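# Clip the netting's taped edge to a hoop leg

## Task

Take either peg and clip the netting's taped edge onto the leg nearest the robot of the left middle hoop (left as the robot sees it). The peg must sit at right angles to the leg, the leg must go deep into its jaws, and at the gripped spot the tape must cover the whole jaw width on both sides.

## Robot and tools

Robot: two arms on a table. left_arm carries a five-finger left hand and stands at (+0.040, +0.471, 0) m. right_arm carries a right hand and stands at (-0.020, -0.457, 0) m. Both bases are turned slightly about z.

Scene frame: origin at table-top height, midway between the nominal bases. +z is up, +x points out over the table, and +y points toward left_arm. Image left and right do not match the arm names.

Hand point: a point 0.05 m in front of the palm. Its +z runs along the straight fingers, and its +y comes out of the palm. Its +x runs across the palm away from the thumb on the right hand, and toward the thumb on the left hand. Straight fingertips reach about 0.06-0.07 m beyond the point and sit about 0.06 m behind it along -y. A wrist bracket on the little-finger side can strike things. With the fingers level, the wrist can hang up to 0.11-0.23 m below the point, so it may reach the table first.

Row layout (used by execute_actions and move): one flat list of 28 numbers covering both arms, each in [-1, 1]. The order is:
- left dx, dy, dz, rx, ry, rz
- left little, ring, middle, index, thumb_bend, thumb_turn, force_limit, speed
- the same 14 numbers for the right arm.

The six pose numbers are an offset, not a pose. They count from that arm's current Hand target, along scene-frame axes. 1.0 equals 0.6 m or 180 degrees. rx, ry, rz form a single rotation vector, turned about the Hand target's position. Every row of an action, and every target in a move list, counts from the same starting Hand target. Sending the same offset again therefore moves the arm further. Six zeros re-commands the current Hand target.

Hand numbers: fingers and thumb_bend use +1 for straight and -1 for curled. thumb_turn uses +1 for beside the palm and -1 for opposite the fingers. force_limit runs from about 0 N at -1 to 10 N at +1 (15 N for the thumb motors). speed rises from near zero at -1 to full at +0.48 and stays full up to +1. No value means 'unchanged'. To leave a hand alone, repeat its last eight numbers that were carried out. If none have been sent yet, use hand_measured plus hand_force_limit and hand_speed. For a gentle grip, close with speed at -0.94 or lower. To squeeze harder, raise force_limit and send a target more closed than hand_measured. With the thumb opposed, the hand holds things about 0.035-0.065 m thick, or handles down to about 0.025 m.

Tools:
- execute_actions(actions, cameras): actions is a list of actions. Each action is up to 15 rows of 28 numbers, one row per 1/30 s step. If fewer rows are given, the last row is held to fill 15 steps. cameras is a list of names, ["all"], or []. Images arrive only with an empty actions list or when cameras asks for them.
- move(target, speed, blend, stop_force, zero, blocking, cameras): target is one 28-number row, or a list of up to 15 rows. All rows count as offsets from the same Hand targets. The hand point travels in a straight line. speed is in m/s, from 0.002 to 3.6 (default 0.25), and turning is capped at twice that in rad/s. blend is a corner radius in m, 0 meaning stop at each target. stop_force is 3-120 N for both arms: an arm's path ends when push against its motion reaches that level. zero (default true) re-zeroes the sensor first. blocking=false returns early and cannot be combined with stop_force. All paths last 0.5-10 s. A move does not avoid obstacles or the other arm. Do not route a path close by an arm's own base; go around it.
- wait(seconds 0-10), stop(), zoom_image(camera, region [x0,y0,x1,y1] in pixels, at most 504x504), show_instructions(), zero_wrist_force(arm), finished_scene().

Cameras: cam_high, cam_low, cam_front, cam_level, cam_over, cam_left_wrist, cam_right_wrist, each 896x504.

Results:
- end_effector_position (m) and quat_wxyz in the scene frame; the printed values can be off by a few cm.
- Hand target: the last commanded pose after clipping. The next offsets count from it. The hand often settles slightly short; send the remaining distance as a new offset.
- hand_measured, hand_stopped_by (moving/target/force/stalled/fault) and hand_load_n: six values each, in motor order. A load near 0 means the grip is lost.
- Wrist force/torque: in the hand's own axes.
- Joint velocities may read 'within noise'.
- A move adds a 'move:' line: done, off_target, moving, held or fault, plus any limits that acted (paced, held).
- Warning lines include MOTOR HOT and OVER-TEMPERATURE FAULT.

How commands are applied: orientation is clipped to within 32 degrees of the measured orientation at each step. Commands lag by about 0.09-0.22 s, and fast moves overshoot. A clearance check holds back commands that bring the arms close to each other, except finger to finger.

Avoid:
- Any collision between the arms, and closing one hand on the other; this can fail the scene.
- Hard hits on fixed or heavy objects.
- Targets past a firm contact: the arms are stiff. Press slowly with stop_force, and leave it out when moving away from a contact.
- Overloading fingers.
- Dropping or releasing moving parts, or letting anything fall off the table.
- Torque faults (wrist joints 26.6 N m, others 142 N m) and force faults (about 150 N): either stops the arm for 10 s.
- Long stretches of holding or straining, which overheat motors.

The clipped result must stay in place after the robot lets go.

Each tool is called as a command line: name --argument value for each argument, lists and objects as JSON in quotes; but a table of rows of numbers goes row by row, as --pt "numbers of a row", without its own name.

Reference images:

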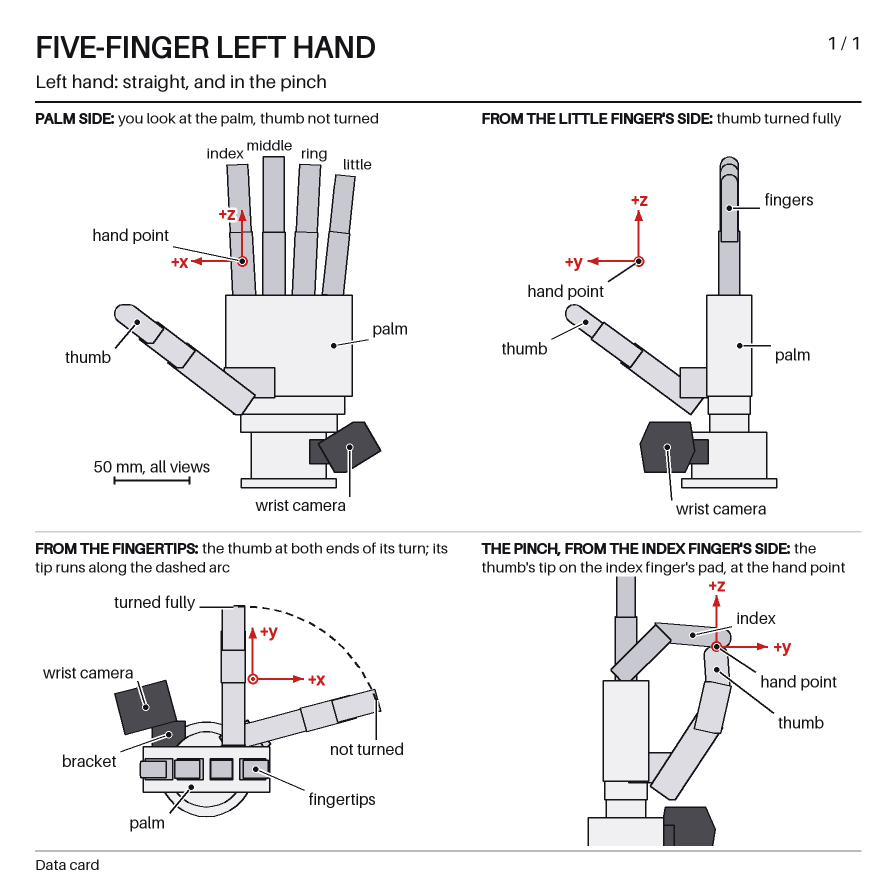

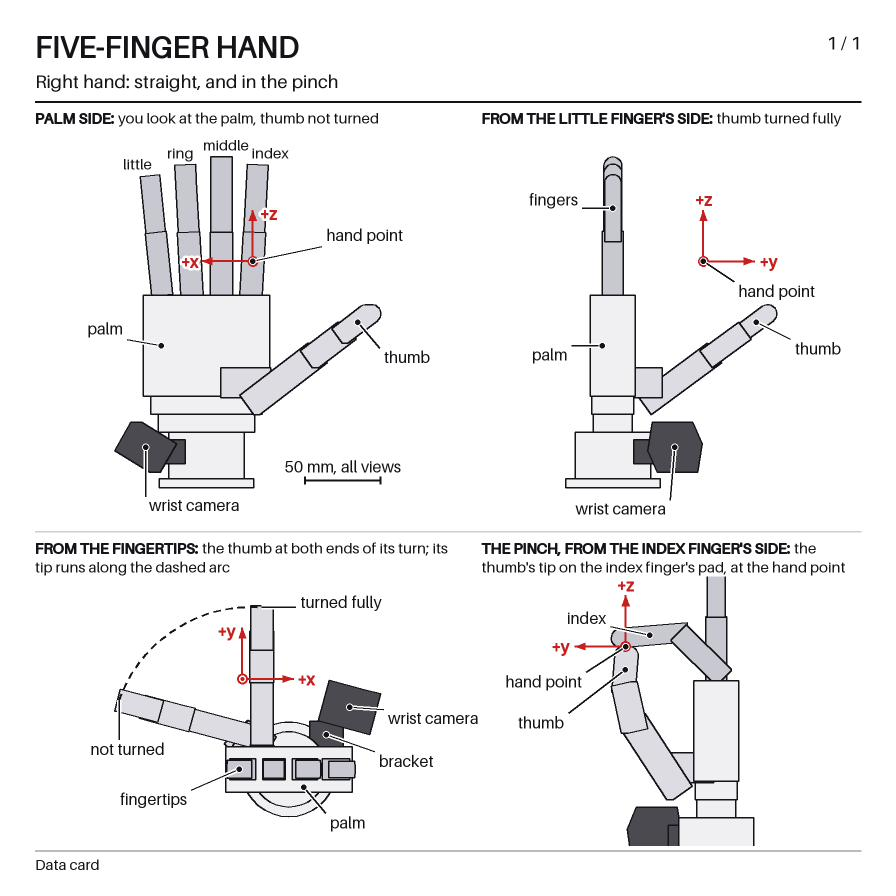

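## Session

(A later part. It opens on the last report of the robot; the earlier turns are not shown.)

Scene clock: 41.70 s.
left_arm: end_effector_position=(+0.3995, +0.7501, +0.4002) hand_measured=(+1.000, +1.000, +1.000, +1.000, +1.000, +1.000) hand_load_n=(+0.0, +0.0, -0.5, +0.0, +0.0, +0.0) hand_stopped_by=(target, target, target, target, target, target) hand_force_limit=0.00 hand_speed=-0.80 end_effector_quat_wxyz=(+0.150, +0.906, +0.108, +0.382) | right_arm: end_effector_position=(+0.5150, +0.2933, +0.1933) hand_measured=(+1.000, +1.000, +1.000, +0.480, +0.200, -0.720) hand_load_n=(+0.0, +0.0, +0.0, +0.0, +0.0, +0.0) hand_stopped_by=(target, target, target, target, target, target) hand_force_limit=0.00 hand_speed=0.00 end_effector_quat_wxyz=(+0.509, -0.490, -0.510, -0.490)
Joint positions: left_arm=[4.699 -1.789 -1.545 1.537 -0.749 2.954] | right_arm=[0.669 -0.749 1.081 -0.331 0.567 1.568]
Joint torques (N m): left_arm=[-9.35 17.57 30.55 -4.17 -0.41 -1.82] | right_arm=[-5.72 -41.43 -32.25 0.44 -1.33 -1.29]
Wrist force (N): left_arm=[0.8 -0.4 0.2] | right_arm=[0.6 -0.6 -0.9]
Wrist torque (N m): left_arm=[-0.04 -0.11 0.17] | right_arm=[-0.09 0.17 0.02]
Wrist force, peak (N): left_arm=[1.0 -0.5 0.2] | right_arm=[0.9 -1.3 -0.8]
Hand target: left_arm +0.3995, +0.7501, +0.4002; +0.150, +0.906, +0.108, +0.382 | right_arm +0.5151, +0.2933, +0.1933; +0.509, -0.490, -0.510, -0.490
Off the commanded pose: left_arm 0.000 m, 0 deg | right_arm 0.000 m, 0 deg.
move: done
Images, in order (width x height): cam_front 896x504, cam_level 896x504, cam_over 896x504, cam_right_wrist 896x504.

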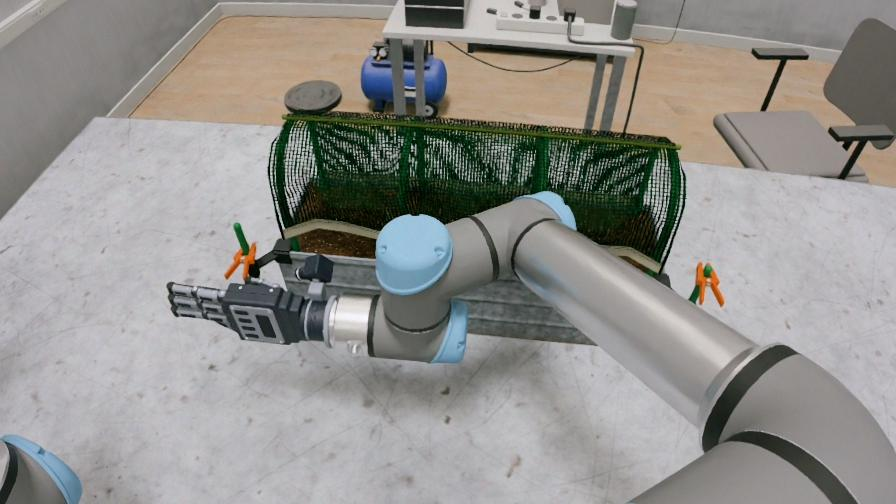

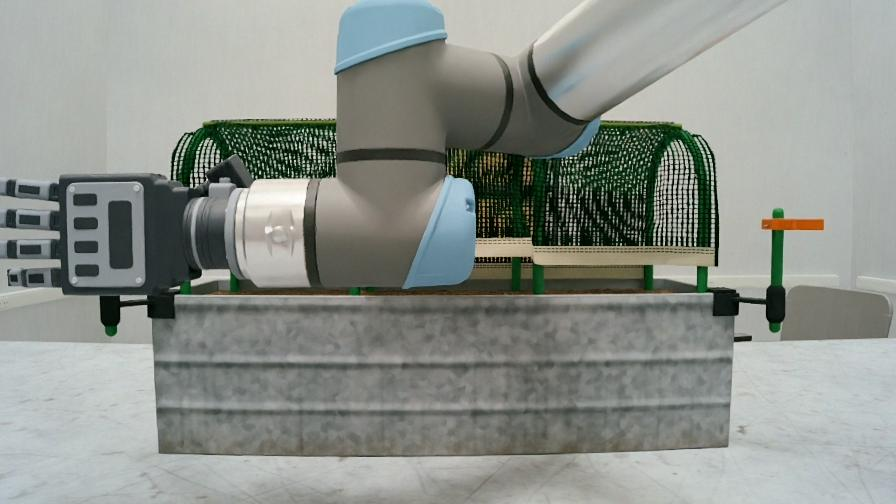

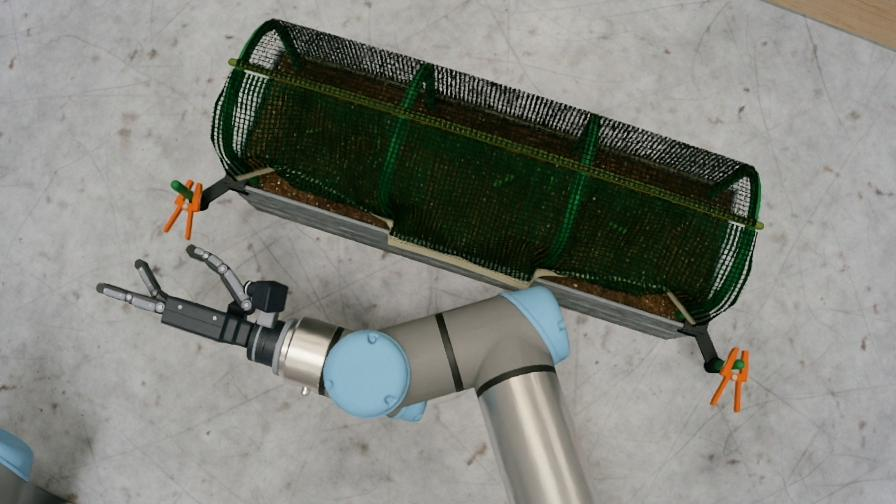

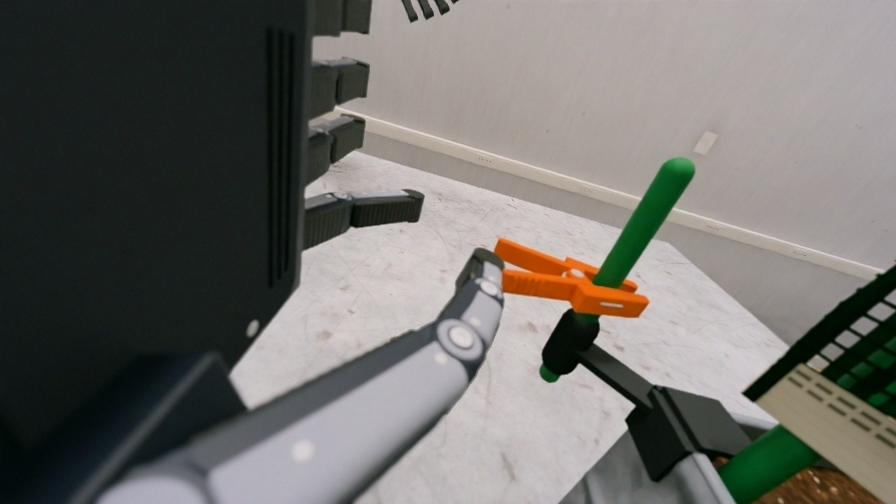

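zoom_image --camera "cam_over" --region '[90, 160, 290, 340]'

zoom_image --camera "cam_right_wrist" --region '[380, 150, 720, 400]'

Scaled by 2.520 from the camera's 896x504 image, which has a finer 1280x720 frame.

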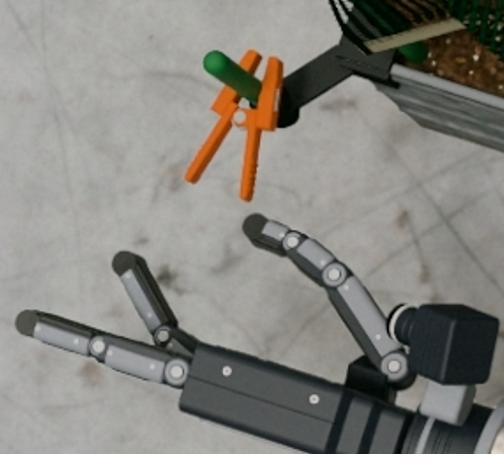

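Scaled by 1.482 from the camera's 896x504 image, which has a finer 1280x720 frame.

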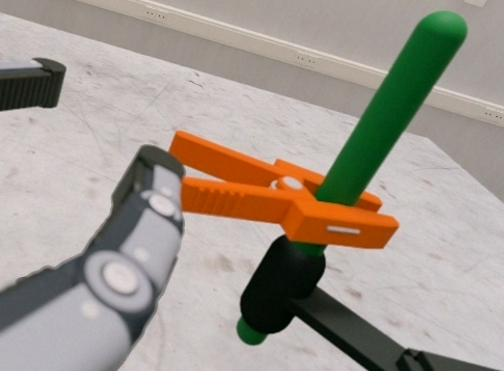

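move --target '[0,0,0,0,0,0,1,1,1,1,1,1,0.0,-0.8,0,-0.007,0,0,0,0,1,1,1,0.48,0.2,-0.4,0.0,0.0]' --speed 0.12 --cameras '["cam_front","cam_over","cam_right_wrist"]'

zoom_image --camera "cam_right_wrist" --region '[380, 150, 720, 400]'

zoom_image --camera "cam_front" --region '[140, 200, 400, 370]'

zoom_image --camera "cam_over" --region '[90, 160, 290, 340]'

Scene clock: 46.73 s.
left_arm: end_effector_position=(+0.3995, +0.7501, +0.4002) hand_measured=(+1.000, +1.000, +1.000, +1.000, +1.000, +1.000) hand_load_n=(+0.0, +0.0, +0.0, +0.0, +0.0, +0.0) hand_stopped_by=(target, target, target, target, target, target) hand_force_limit=0.00 hand_speed=-0.80 end_effector_quat_wxyz=(+0.150, +0.906, +0.108, +0.382) | right_arm: end_effector_position=(+0.5151, +0.2892, +0.1933) hand_measured=(+1.000, +1.000, +1.000, +0.480, +0.200, -0.400) hand_load_n=(+0.0, +0.0, +0.0, +0.0, +0.0, +0.5) hand_stopped_by=(target, target, target, target, target, target) hand_force_limit=0.00 hand_speed=0.00 end_effector_quat_wxyz=(+0.509, -0.490, -0.510, -0.490)
Joint positions: left_arm=[4.699 -1.789 -1.545 1.537 -0.749 2.954] | right_arm=[0.664 -0.756 1.094 -0.337 0.562 1.568]
Joint torques (N m): left_arm=[-9.62 17.77 30.43 -4.4 -0.33 -1.49] | right_arm=[-5.85 -58.78 -6.48 -2.61 -1.34 -0.13]
Wrist force (N): left_arm=[0.8 -0.4 -0.1] | right_arm=[0.8 -0.3 -1.0]
Wrist torque (N m): left_arm=[-0.02 -0.11 0.17] | right_arm=[-0.03 0.15 0.04]
Wrist force, peak (N): left_arm=[1.0 -0.4 0.1] | right_arm=[0.9 -0.5 -1.2]
Hand target: left_arm +0.3995, +0.7501, +0.4002; +0.150, +0.906, +0.108, +0.382 | right_arm +0.5151, +0.2891, +0.1933; +0.509, -0.490, -0.510, -0.490
Off the commanded pose: left_arm 0.000 m, 0 deg | right_arm 0.000 m, 0 deg.
move: done
Images, in order (width x height): cam_front 896x504, cam_over 896x504, cam_right_wrist 896x504.

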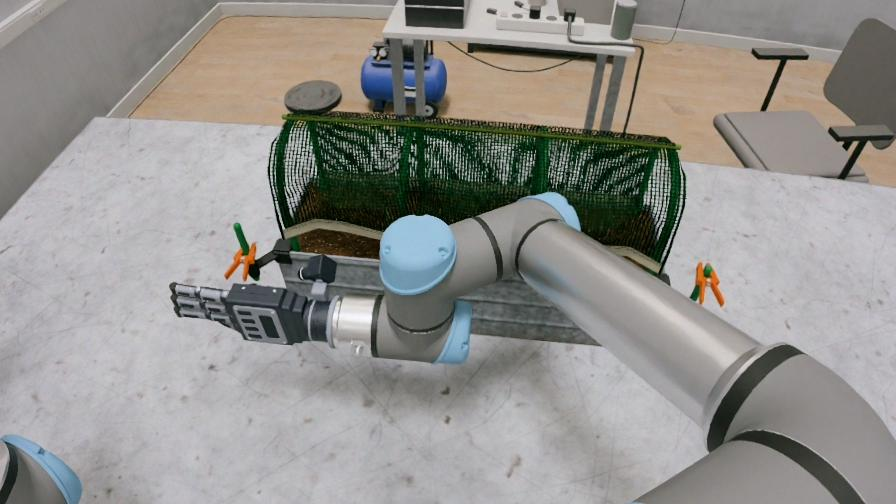

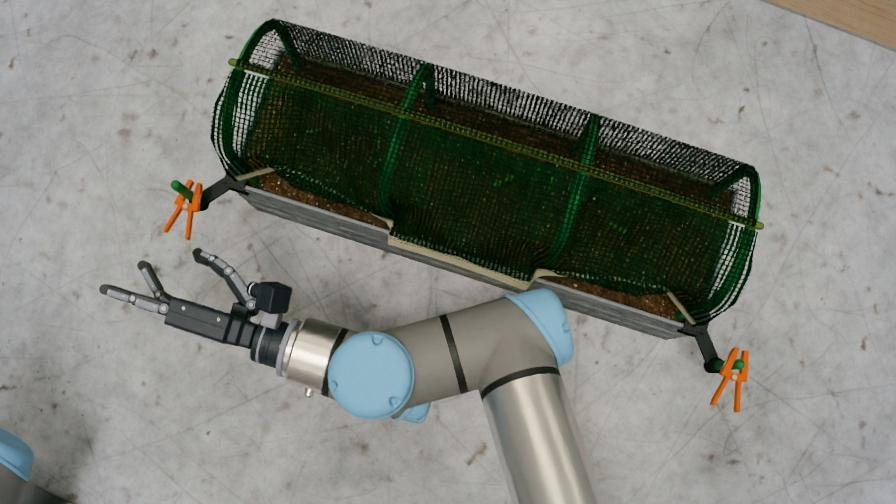

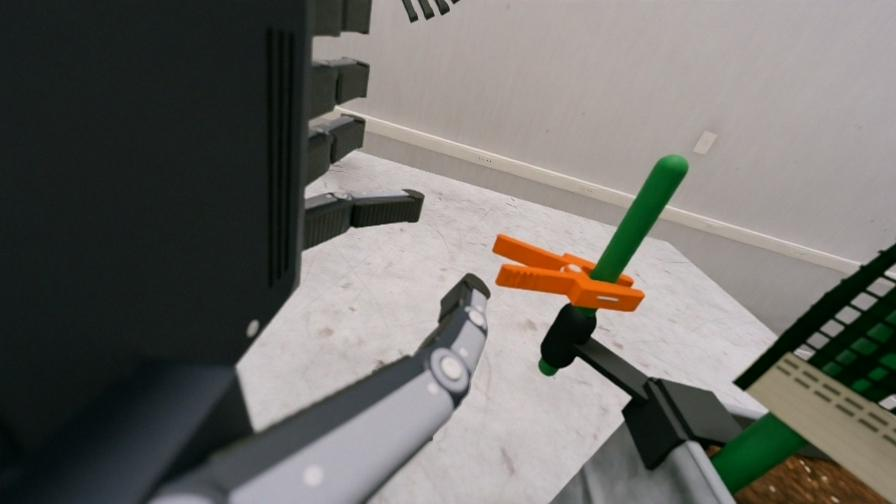

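Scaled by 1.482 from the camera's 896x504 image, which has a finer 1280x720 frame.

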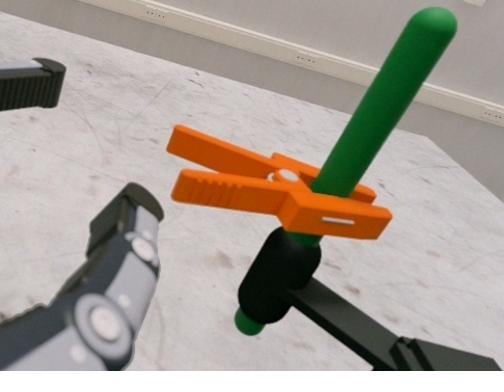

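Scaled by 1.938 from the camera's 896x504 image, which has a finer 1280x720 frame.

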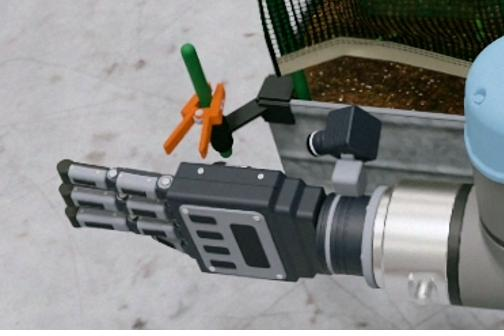

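Scaled by 2.520 from the camera's 896x504 image, which has a finer 1280x720 frame.

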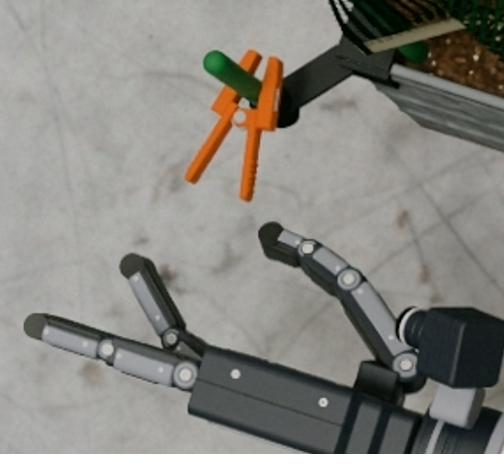

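move --target '[0,0,0,0,0,0,1,1,1,1,1,1,0.0,-0.8,0.0483,0.0019,0.0017,0,0,0,1,1,1,0.48,0.2,-0.25,0.0,0.0]' --speed 0.08 --cameras '["cam_front","cam_over","cam_right_wrist"]'

zoom_image --camera "cam_right_wrist" --region '[340, 130, 680, 380]'

zoom_image --camera "cam_over" --region '[110, 150, 270, 300]'

zoom_image --camera "cam_front" --region '[140, 200, 340, 350]'

Scene clock: 49.17 s.
left_arm: end_effector_position=(+0.3995, +0.7501, +0.4002) hand_measured=(+1.000, +1.000, +1.000, +1.000, +1.000, +1.000) hand_load_n=(+0.0, +0.0, +0.0, +0.0, +0.0, +0.0) hand_stopped_by=(target, target, target, target, target, target) hand_force_limit=0.00 hand_speed=-0.80 end_effector_quat_wxyz=(+0.150, +0.906, +0.108, +0.382) | right_arm: end_effector_position=(+0.5440, +0.2902, +0.1943) hand_measured=(+1.000, +1.000, +1.000, +0.480, +0.200, -0.250) hand_load_n=(+0.0, +0.0, +0.0, +0.0, +0.0, +0.0) hand_stopped_by=(target, target, target, target, target, target) hand_force_limit=0.00 hand_speed=0.00 end_effector_quat_wxyz=(+0.509, -0.490, -0.510, -0.490)
Joint positions: left_arm=[4.699 -1.789 -1.545 1.537 -0.749 2.954] | right_arm=[0.642 -0.701 0.99 -0.287 0.54 1.568]
Joint torques (N m): left_arm=[-8.99 18.2 29.86 -4.29 -0.36 -1.56] | right_arm=[-5.73 -42.8 -31.88 0.66 -1.29 -1.11]
Wrist force (N): left_arm=[0.7 -0.4 0.1] | right_arm=[0.8 -0.4 -0.9]
Wrist torque (N m): left_arm=[-0.04 -0.08 0.16] | right_arm=[-0.05 0.11 0.04]
Wrist force, peak (N): left_arm=[1.0 -0.4 -0.2] | right_arm=[0.8 -1.0 -1.1]
Hand target: left_arm +0.3995, +0.7501, +0.4002; +0.150, +0.906, +0.108, +0.382 | right_arm +0.5440, +0.2903, +0.1943; +0.509, -0.490, -0.510, -0.490
Off the commanded pose: left_arm 0.000 m, 0 deg | right_arm 0.000 m, 0 deg.
move: done
Images, in order (width x height): cam_front 896x504, cam_over 896x504, cam_right_wrist 896x504.

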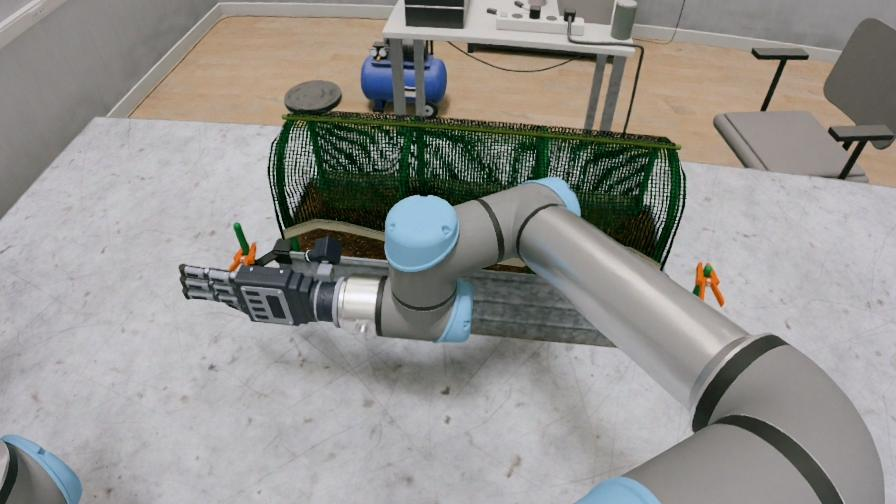

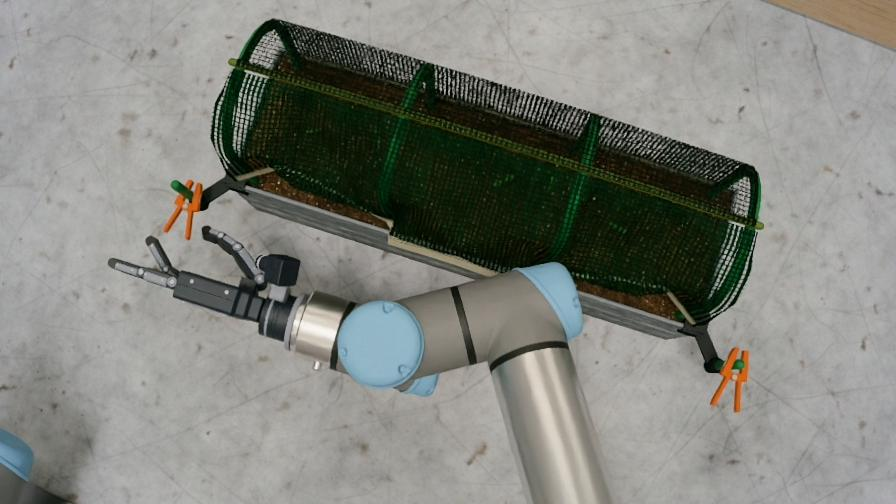

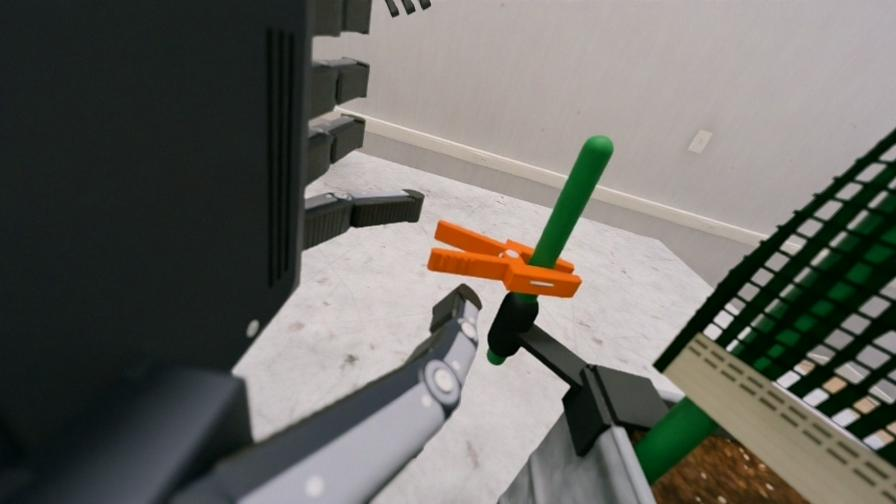

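Scaled by 1.482 from the camera's 896x504 image, which has a finer 1280x720 frame.

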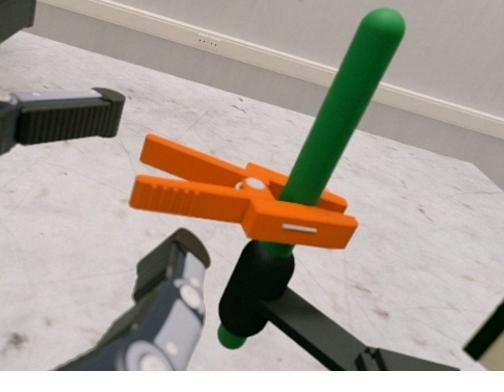

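Scaled by 3.150 from the camera's 896x504 image, which has a finer 1280x720 frame.

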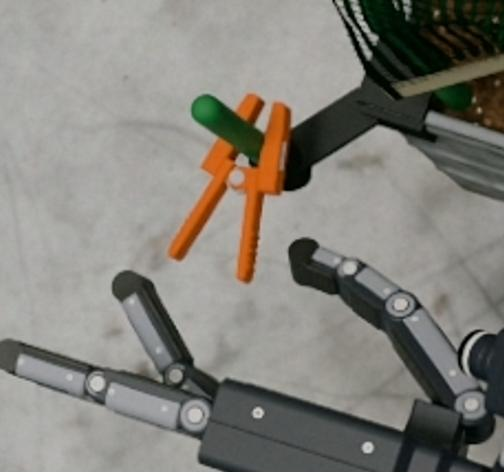

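Scaled by 2.520 from the camera's 896x504 image, which has a finer 1280x720 frame.

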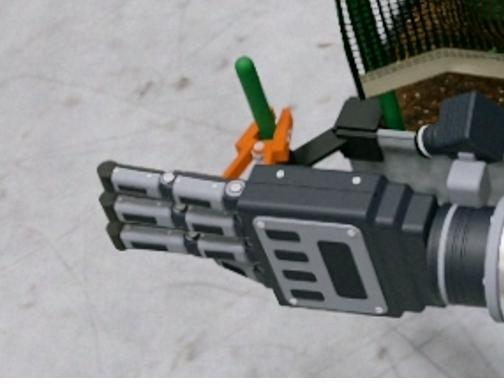

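move --target '[0,0,0,0,0,0,1,1,1,1,1,1,0.0,-0.8,0,0.0067,0.0033,0,0,0,1,1,1,0.3,0.0,-0.25,0.0,-0.5]' --speed 0.05 --cameras '["cam_over","cam_right_wrist"]'

zoom_image --camera "cam_right_wrist" --region '[340, 130, 680, 380]'

zoom_image --camera "cam_over" --region '[110, 150, 270, 300]'

Scene clock: 51.03 s.
left_arm: end_effector_position=(+0.3995, +0.7501, +0.4002) hand_measured=(+1.000, +1.000, +1.000, +1.000, +1.000, +1.000) hand_load_n=(+0.0, +0.0, +0.0, +0.0, +0.5, +0.0) hand_stopped_by=(target, target, target, target, target, target) hand_force_limit=0.00 hand_speed=-0.80 end_effector_quat_wxyz=(+0.150, +0.906, +0.108, +0.382) | right_arm: end_effector_position=(+0.5440, +0.2942, +0.1963) hand_measured=(+1.000, +1.000, +1.000, +0.300, +0.000, -0.250) hand_load_n=(+0.0, +0.0, +0.0, +0.0, +0.0, +0.0) hand_stopped_by=(target, target, target, target, target, target) hand_force_limit=0.00 hand_speed=-0.50 end_effector_quat_wxyz=(+0.509, -0.490, -0.510, -0.490)
Joint positions: left_arm=[4.699 -1.789 -1.545 1.537 -0.749 2.954] | right_arm=[0.647 -0.695 0.973 -0.276 0.545 1.568]
Joint torques (N m): left_arm=[-9.92 19.18 30.1 -4.15 -0.53 -1.54] | right_arm=[5.84 -43.08 -31.6 0.53 1.75 -0.57]
Wrist force (N): left_arm=[0.7 -0.2 0.2] | right_arm=[1.2 -0.5 -1.0]
Wrist torque (N m): left_arm=[0.00 -0.08 0.16] | right_arm=[-0.06 0.06 0.05]
Wrist force, peak (N): left_arm=[1.1 -0.3 0.1] | right_arm=[0.9 -3.5 0.1]
Hand target: left_arm +0.3995, +0.7501, +0.4002; +0.150, +0.906, +0.108, +0.382 | right_arm +0.5440, +0.2943, +0.1963; +0.509, -0.490, -0.510, -0.490
Off the commanded pose: left_arm 0.000 m, 0 deg | right_arm 0.000 m, 0 deg.
move: done
Images, in order (width x height): cam_over 896x504, cam_right_wrist 896x504.

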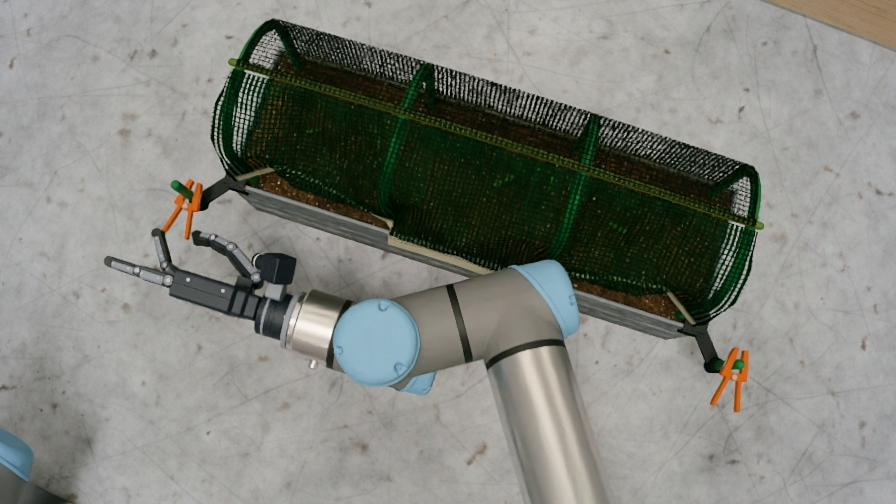

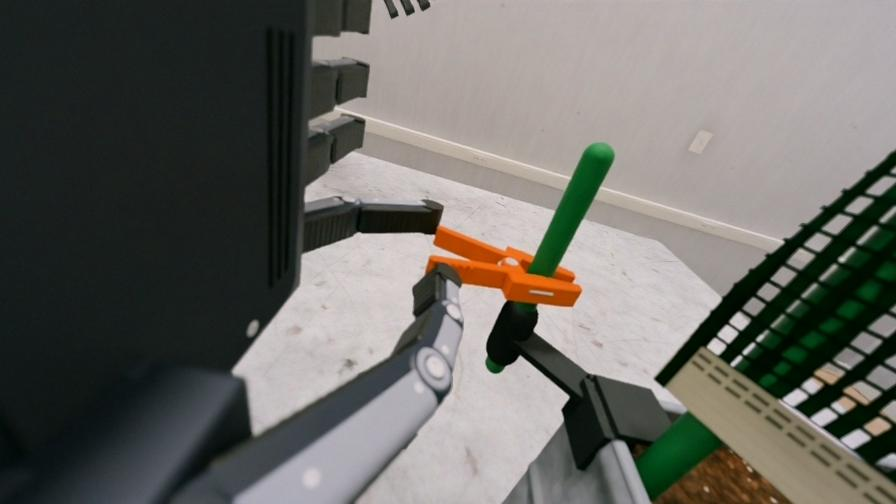

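Scaled by 1.482 from the camera's 896x504 image, which has a finer 1280x720 frame.

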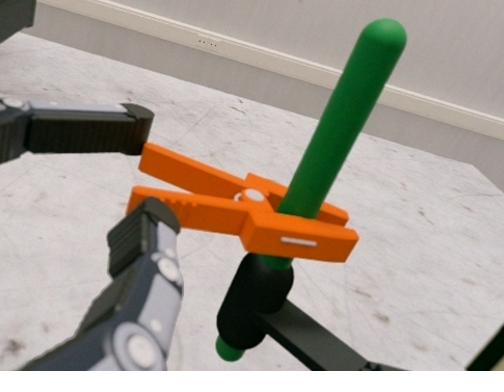

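Scaled by 3.150 from the camera's 896x504 image, which has a finer 1280x720 frame.

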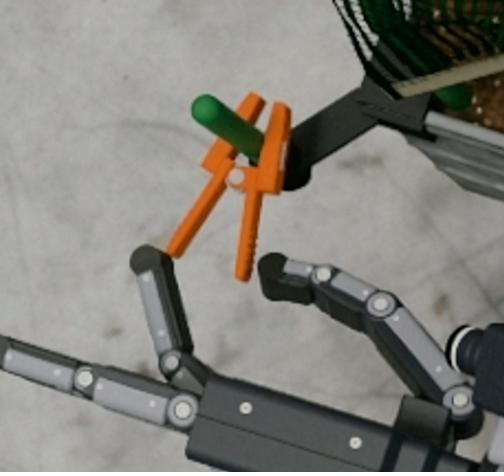

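move --target '[0,0,0,0,0,0,1,1,1,1,1,1,0.0,-0.8,0.0083,0.0003,0,0,0,0,1,1,1,0.4,0.0,-0.25,0.2,-0.5]' --speed 0.05 --cameras '["cam_over","cam_right_wrist"]'

zoom_image --camera "cam_over" --region '[110, 150, 270, 300]'

zoom_image --camera "cam_right_wrist" --region '[380, 170, 620, 340]'

Scene clock: 52.27 s.
left_arm: end_effector_position=(+0.3995, +0.7501, +0.4002) hand_measured=(+1.000, +1.000, +1.000, +1.000, +1.000, +1.000) hand_load_n=(+0.0, +0.0, +0.0, +0.0, -0.5, +0.0) hand_stopped_by=(target, target, target, target, target, target) hand_force_limit=0.00 hand_speed=-0.80 end_effector_quat_wxyz=(+0.150, +0.906, +0.108, +0.382) | right_arm: end_effector_position=(+0.5489, +0.2944, +0.1963) hand_measured=(+1.000, +1.000, +1.000, +0.400, +0.000, -0.250) hand_load_n=(+0.0, -0.5, +0.0, +0.0, +0.0, +0.0) hand_stopped_by=(target, target, target, target, target, target) hand_force_limit=0.20 hand_speed=-0.50 end_effector_quat_wxyz=(+0.509, -0.490, -0.510, -0.490)
Joint positions: left_arm=[4.699 -1.789 -1.545 1.537 -0.749 2.954] | right_arm=[0.643 -0.684 0.953 -0.267 0.541 1.568]
Joint torques (N m): left_arm=[-9.89 18.99 29.86 -4.27 -0.53 -1.49] | right_arm=[-5.41 -43.81 -32.91 0.56 -1.42 -0.53]
Wrist force (N): left_arm=[0.6 -0.2 0.0] | right_arm=[0.9 -0.2 -0.9]
Wrist torque (N m): left_arm=[0.01 -0.07 0.16] | right_arm=[-0.04 0.10 0.02]
Wrist force, peak (N): left_arm=[1.1 -0.3 0.2] | right_arm=[1.4 -0.6 -0.8]
Hand target: left_arm +0.3995, +0.7501, +0.4002; +0.150, +0.906, +0.108, +0.382 | right_arm +0.5490, +0.2945, +0.1963; +0.509, -0.490, -0.510, -0.490
Off the commanded pose: left_arm 0.000 m, 0 deg | right_arm 0.000 m, 0 deg.
move: done
Images, in order (width x height): cam_over 896x504, cam_right_wrist 896x504.

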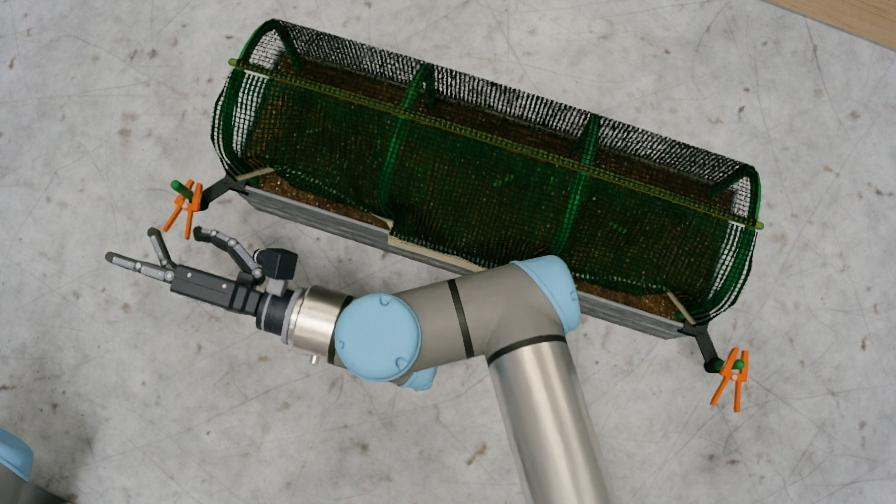

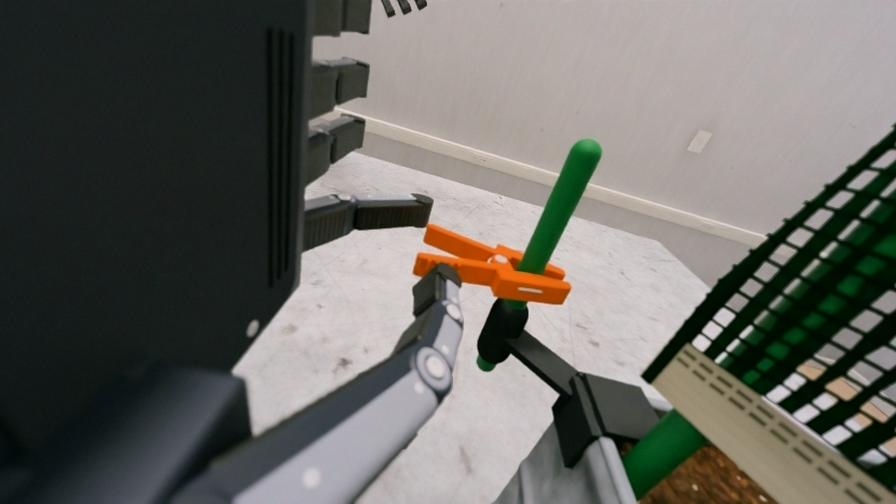

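Scaled by 3.150 from the camera's 896x504 image, which has a finer 1280x720 frame.

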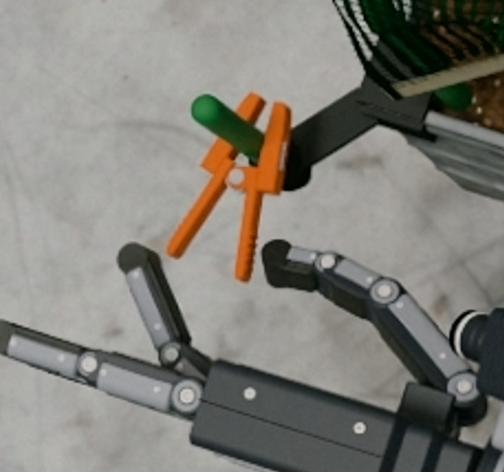

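Scaled by 2.100 from the camera's 896x504 image, which has a finer 1280x720 frame.

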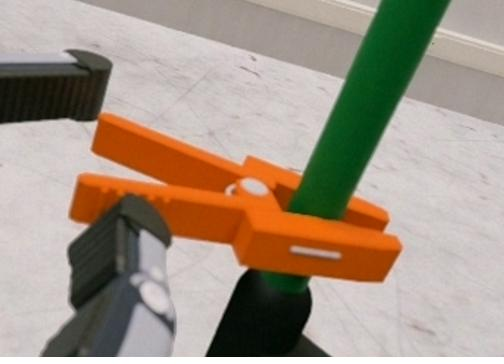

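move --target '[0,0,0,0,0,0,1,1,1,1,1,1,0.0,-0.8,0,0.003,0,0,0,0,1,1,1,0.12,0.0,-0.25,0.4,-0.6]' --speed 0.05 --cameras '["cam_over","cam_right_wrist"]'

zoom_image --camera "cam_over" --region '[110, 150, 270, 300]'

zoom_image --camera "cam_right_wrist" --region '[380, 170, 620, 340]'

Scene clock: 53.43 s.
left_arm: end_effector_position=(+0.3995, +0.7501, +0.4002) hand_measured=(+1.000, +1.000, +1.000, +1.000, +1.000, +1.000) hand_load_n=(+0.0, +0.0, +0.0, +0.0, +0.0, +0.0) hand_stopped_by=(target, target, target, target, target, target) hand_force_limit=0.00 hand_speed=-0.80 end_effector_quat_wxyz=(+0.150, +0.906, +0.108, +0.382) | right_arm: end_effector_position=(+0.5490, +0.2962, +0.1963) hand_measured=(+1.000, +1.000, +1.000, +0.258, +0.002, -0.250) hand_load_n=(+0.0, +0.0, +0.0, +6.0, +2.5, +0.0) hand_stopped_by=(target, target, target, force, target, target) hand_force_limit=0.40 hand_speed=-0.60 end_effector_quat_wxyz=(+0.509, -0.490, -0.510, -0.490)
Joint positions: left_arm=[4.699 -1.789 -1.545 1.537 -0.749 2.954] | right_arm=[0.645 -0.681 0.947 -0.264 0.543 1.568]
Joint torques (N m): left_arm=[-8.31 18.8 29.57 -4.27 -0.26 -1.57] | right_arm=[8.05 -44.16 -31.58 0.79 1.85 -0.48]
Wrist force (N): left_arm=[0.8 -0.5 0.2] | right_arm=[0.6 0.0 -0.9]
Wrist torque (N m): left_arm=[-0.06 -0.10 0.18] | right_arm=[0.01 0.14 0.00]
Wrist force, peak (N): left_arm=[1.0 -0.4 0.1] | right_arm=[1.4 -1.1 1.1]
Hand target: left_arm +0.3995, +0.7501, +0.4002; +0.150, +0.906, +0.108, +0.382 | right_arm +0.5490, +0.2963, +0.1963; +0.509, -0.490, -0.510, -0.490
Off the commanded pose: left_arm 0.000 m, 0 deg | right_arm 0.000 m, 0 deg.
move: done
Images, in order (width x height): cam_over 896x504, cam_right_wrist 896x504.

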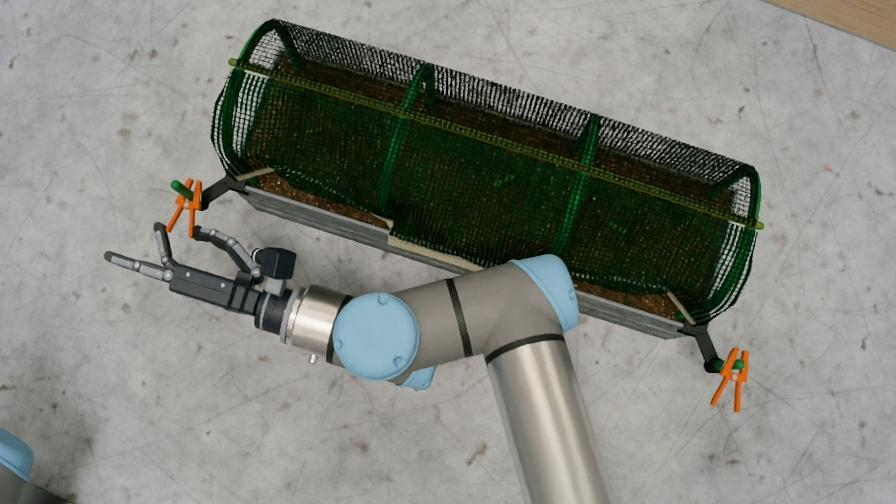

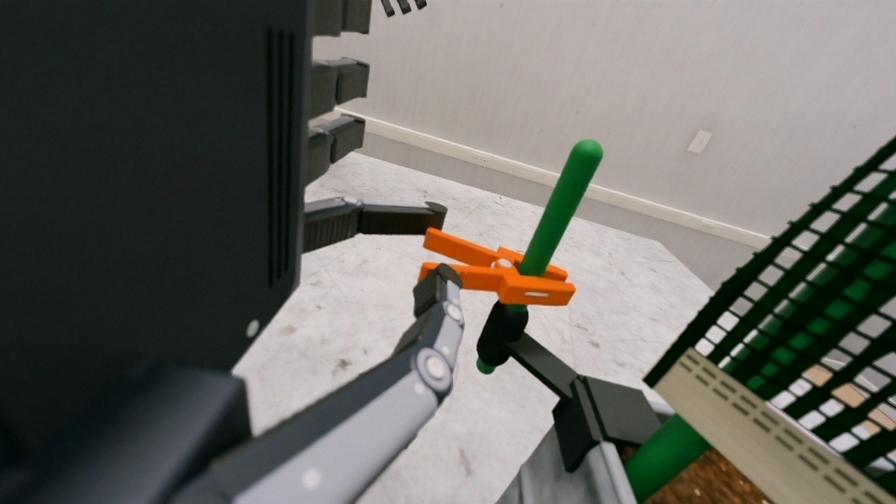

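Scaled by 3.150 from the camera's 896x504 image, which has a finer 1280x720 frame.

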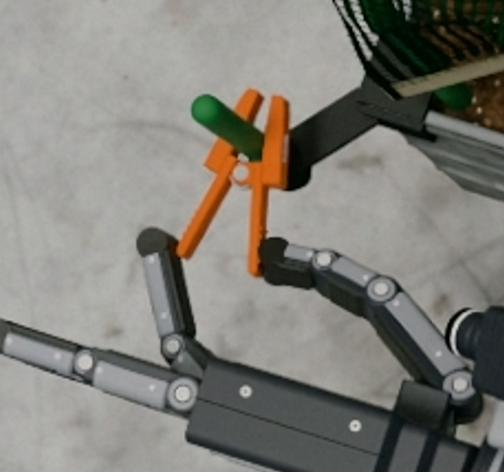

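Scaled by 2.100 from the camera's 896x504 image, which has a finer 1280x720 frame.

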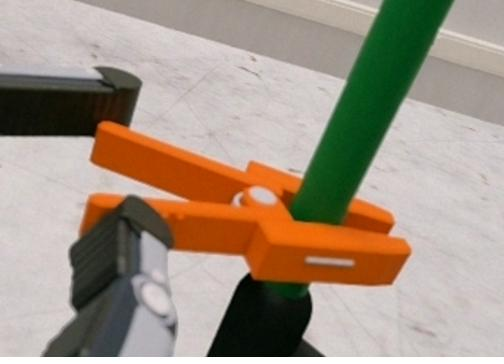

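move --pt "0 0 0 0 0 0 1 1 1 1 1 1 0.0 -0.8 0 -0.002 0 0 0 0 1 1 1 0.4 0.0 -0.25 0.4 -0.5" --pt "0 0 0 0 0 0 1 1 1 1 1 1 0.0 -0.8 0 -0.003 -0.005 0 0 0 1 1 1 0.4 0.0 -0.12 0.4 -0.5" --speed 0.05 --cameras '["cam_over","cam_right_wrist"]'

zoom_image --camera "cam_over" --region '[110, 150, 270, 300]'

zoom_image --camera "cam_right_wrist" --region '[380, 170, 620, 340]'

Scene clock: 56.23 s.
left_arm: end_effector_position=(+0.3995, +0.7501, +0.4002) hand_measured=(+1.000, +1.000, +1.000, +1.000, +1.000, +1.000) hand_load_n=(-0.5, +0.0, +0.0, +0.0, +0.0, +0.0) hand_stopped_by=(target, target, target, target, target, target) hand_force_limit=0.00 hand_speed=-0.80 end_effector_quat_wxyz=(+0.150, +0.906, +0.108, +0.382) | right_arm: end_effector_position=(+0.5490, +0.2945, +0.1933) hand_measured=(+1.000, +1.000, +1.000, +0.400, +0.000, -0.120) hand_load_n=(+0.0, +0.0, +0.0, +0.0, +0.0, +0.0) hand_stopped_by=(target, target, target, target, target, target) hand_force_limit=0.40 hand_speed=-0.50 end_effector_quat_wxyz=(+0.509, -0.490, -0.510, -0.490)
Joint positions: left_arm=[4.699 -1.789 -1.545 1.537 -0.749 2.954] | right_arm=[0.643 -0.682 0.956 -0.273 0.541 1.568]
Joint torques (N m): left_arm=[-9.21 18.33 29.89 -4.29 -0.26 -1.54] | right_arm=[-5.59 -43.35 -6.82 -2.59 -1.37 0.41]
Wrist force (N): left_arm=[0.9 -0.1 0.1] | right_arm=[1.0 0.0 -0.7]
Wrist torque (N m): left_arm=[0.02 -0.12 0.17] | right_arm=[-0.01 0.08 0.04]
Wrist force, peak (N): left_arm=[1.2 -0.2 -0.1] | right_arm=[1.2 -0.4 -1.1]
Hand target: left_arm +0.3995, +0.7501, +0.4002; +0.150, +0.906, +0.108, +0.382 | right_arm +0.5490, +0.2945, +0.1933; +0.509, -0.490, -0.510, -0.490
Off the commanded pose: left_arm 0.000 m, 0 deg | right_arm 0.000 m, 0 deg.
move: done
Images, in order (width x height): cam_over 896x504, cam_right_wrist 896x504.

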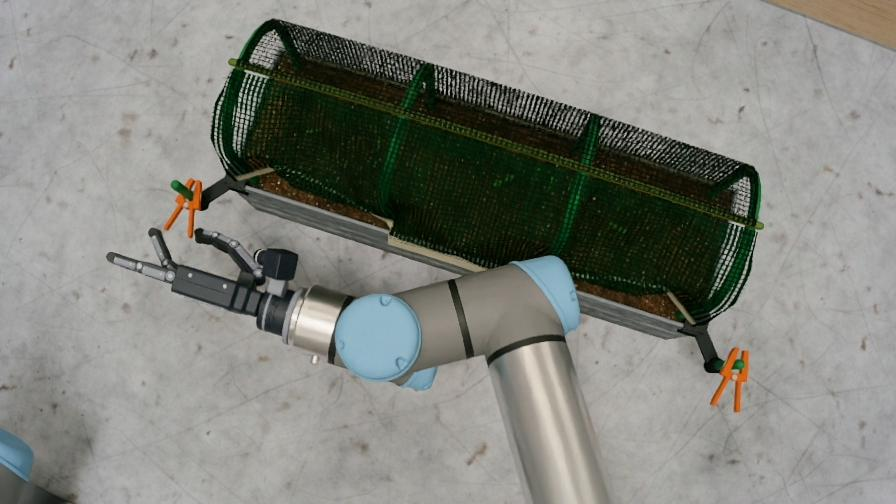

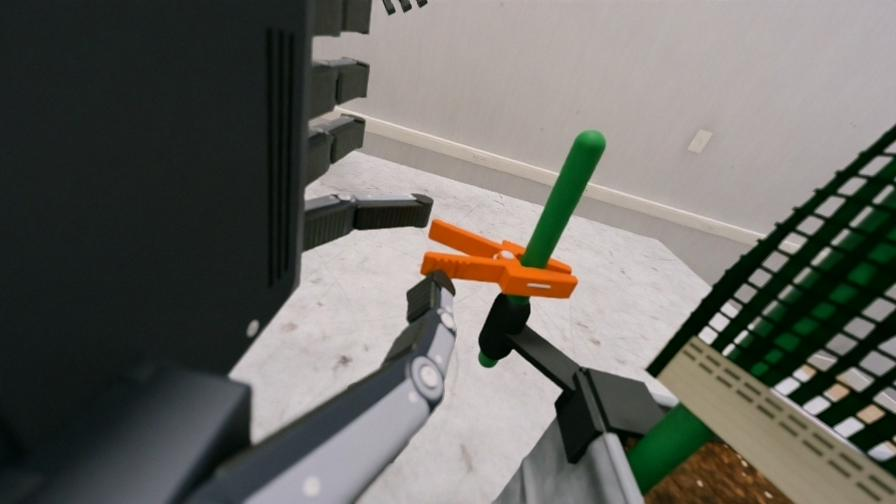

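Scaled by 3.150 from the camera's 896x504 image, which has a finer 1280x720 frame.

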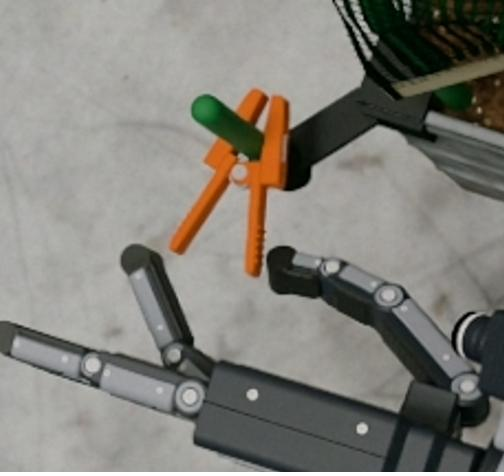

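Scaled by 2.100 from the camera's 896x504 image, which has a finer 1280x720 frame.

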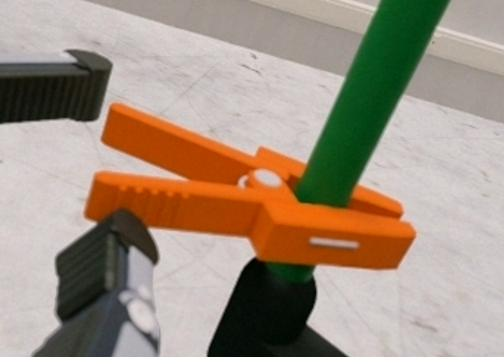

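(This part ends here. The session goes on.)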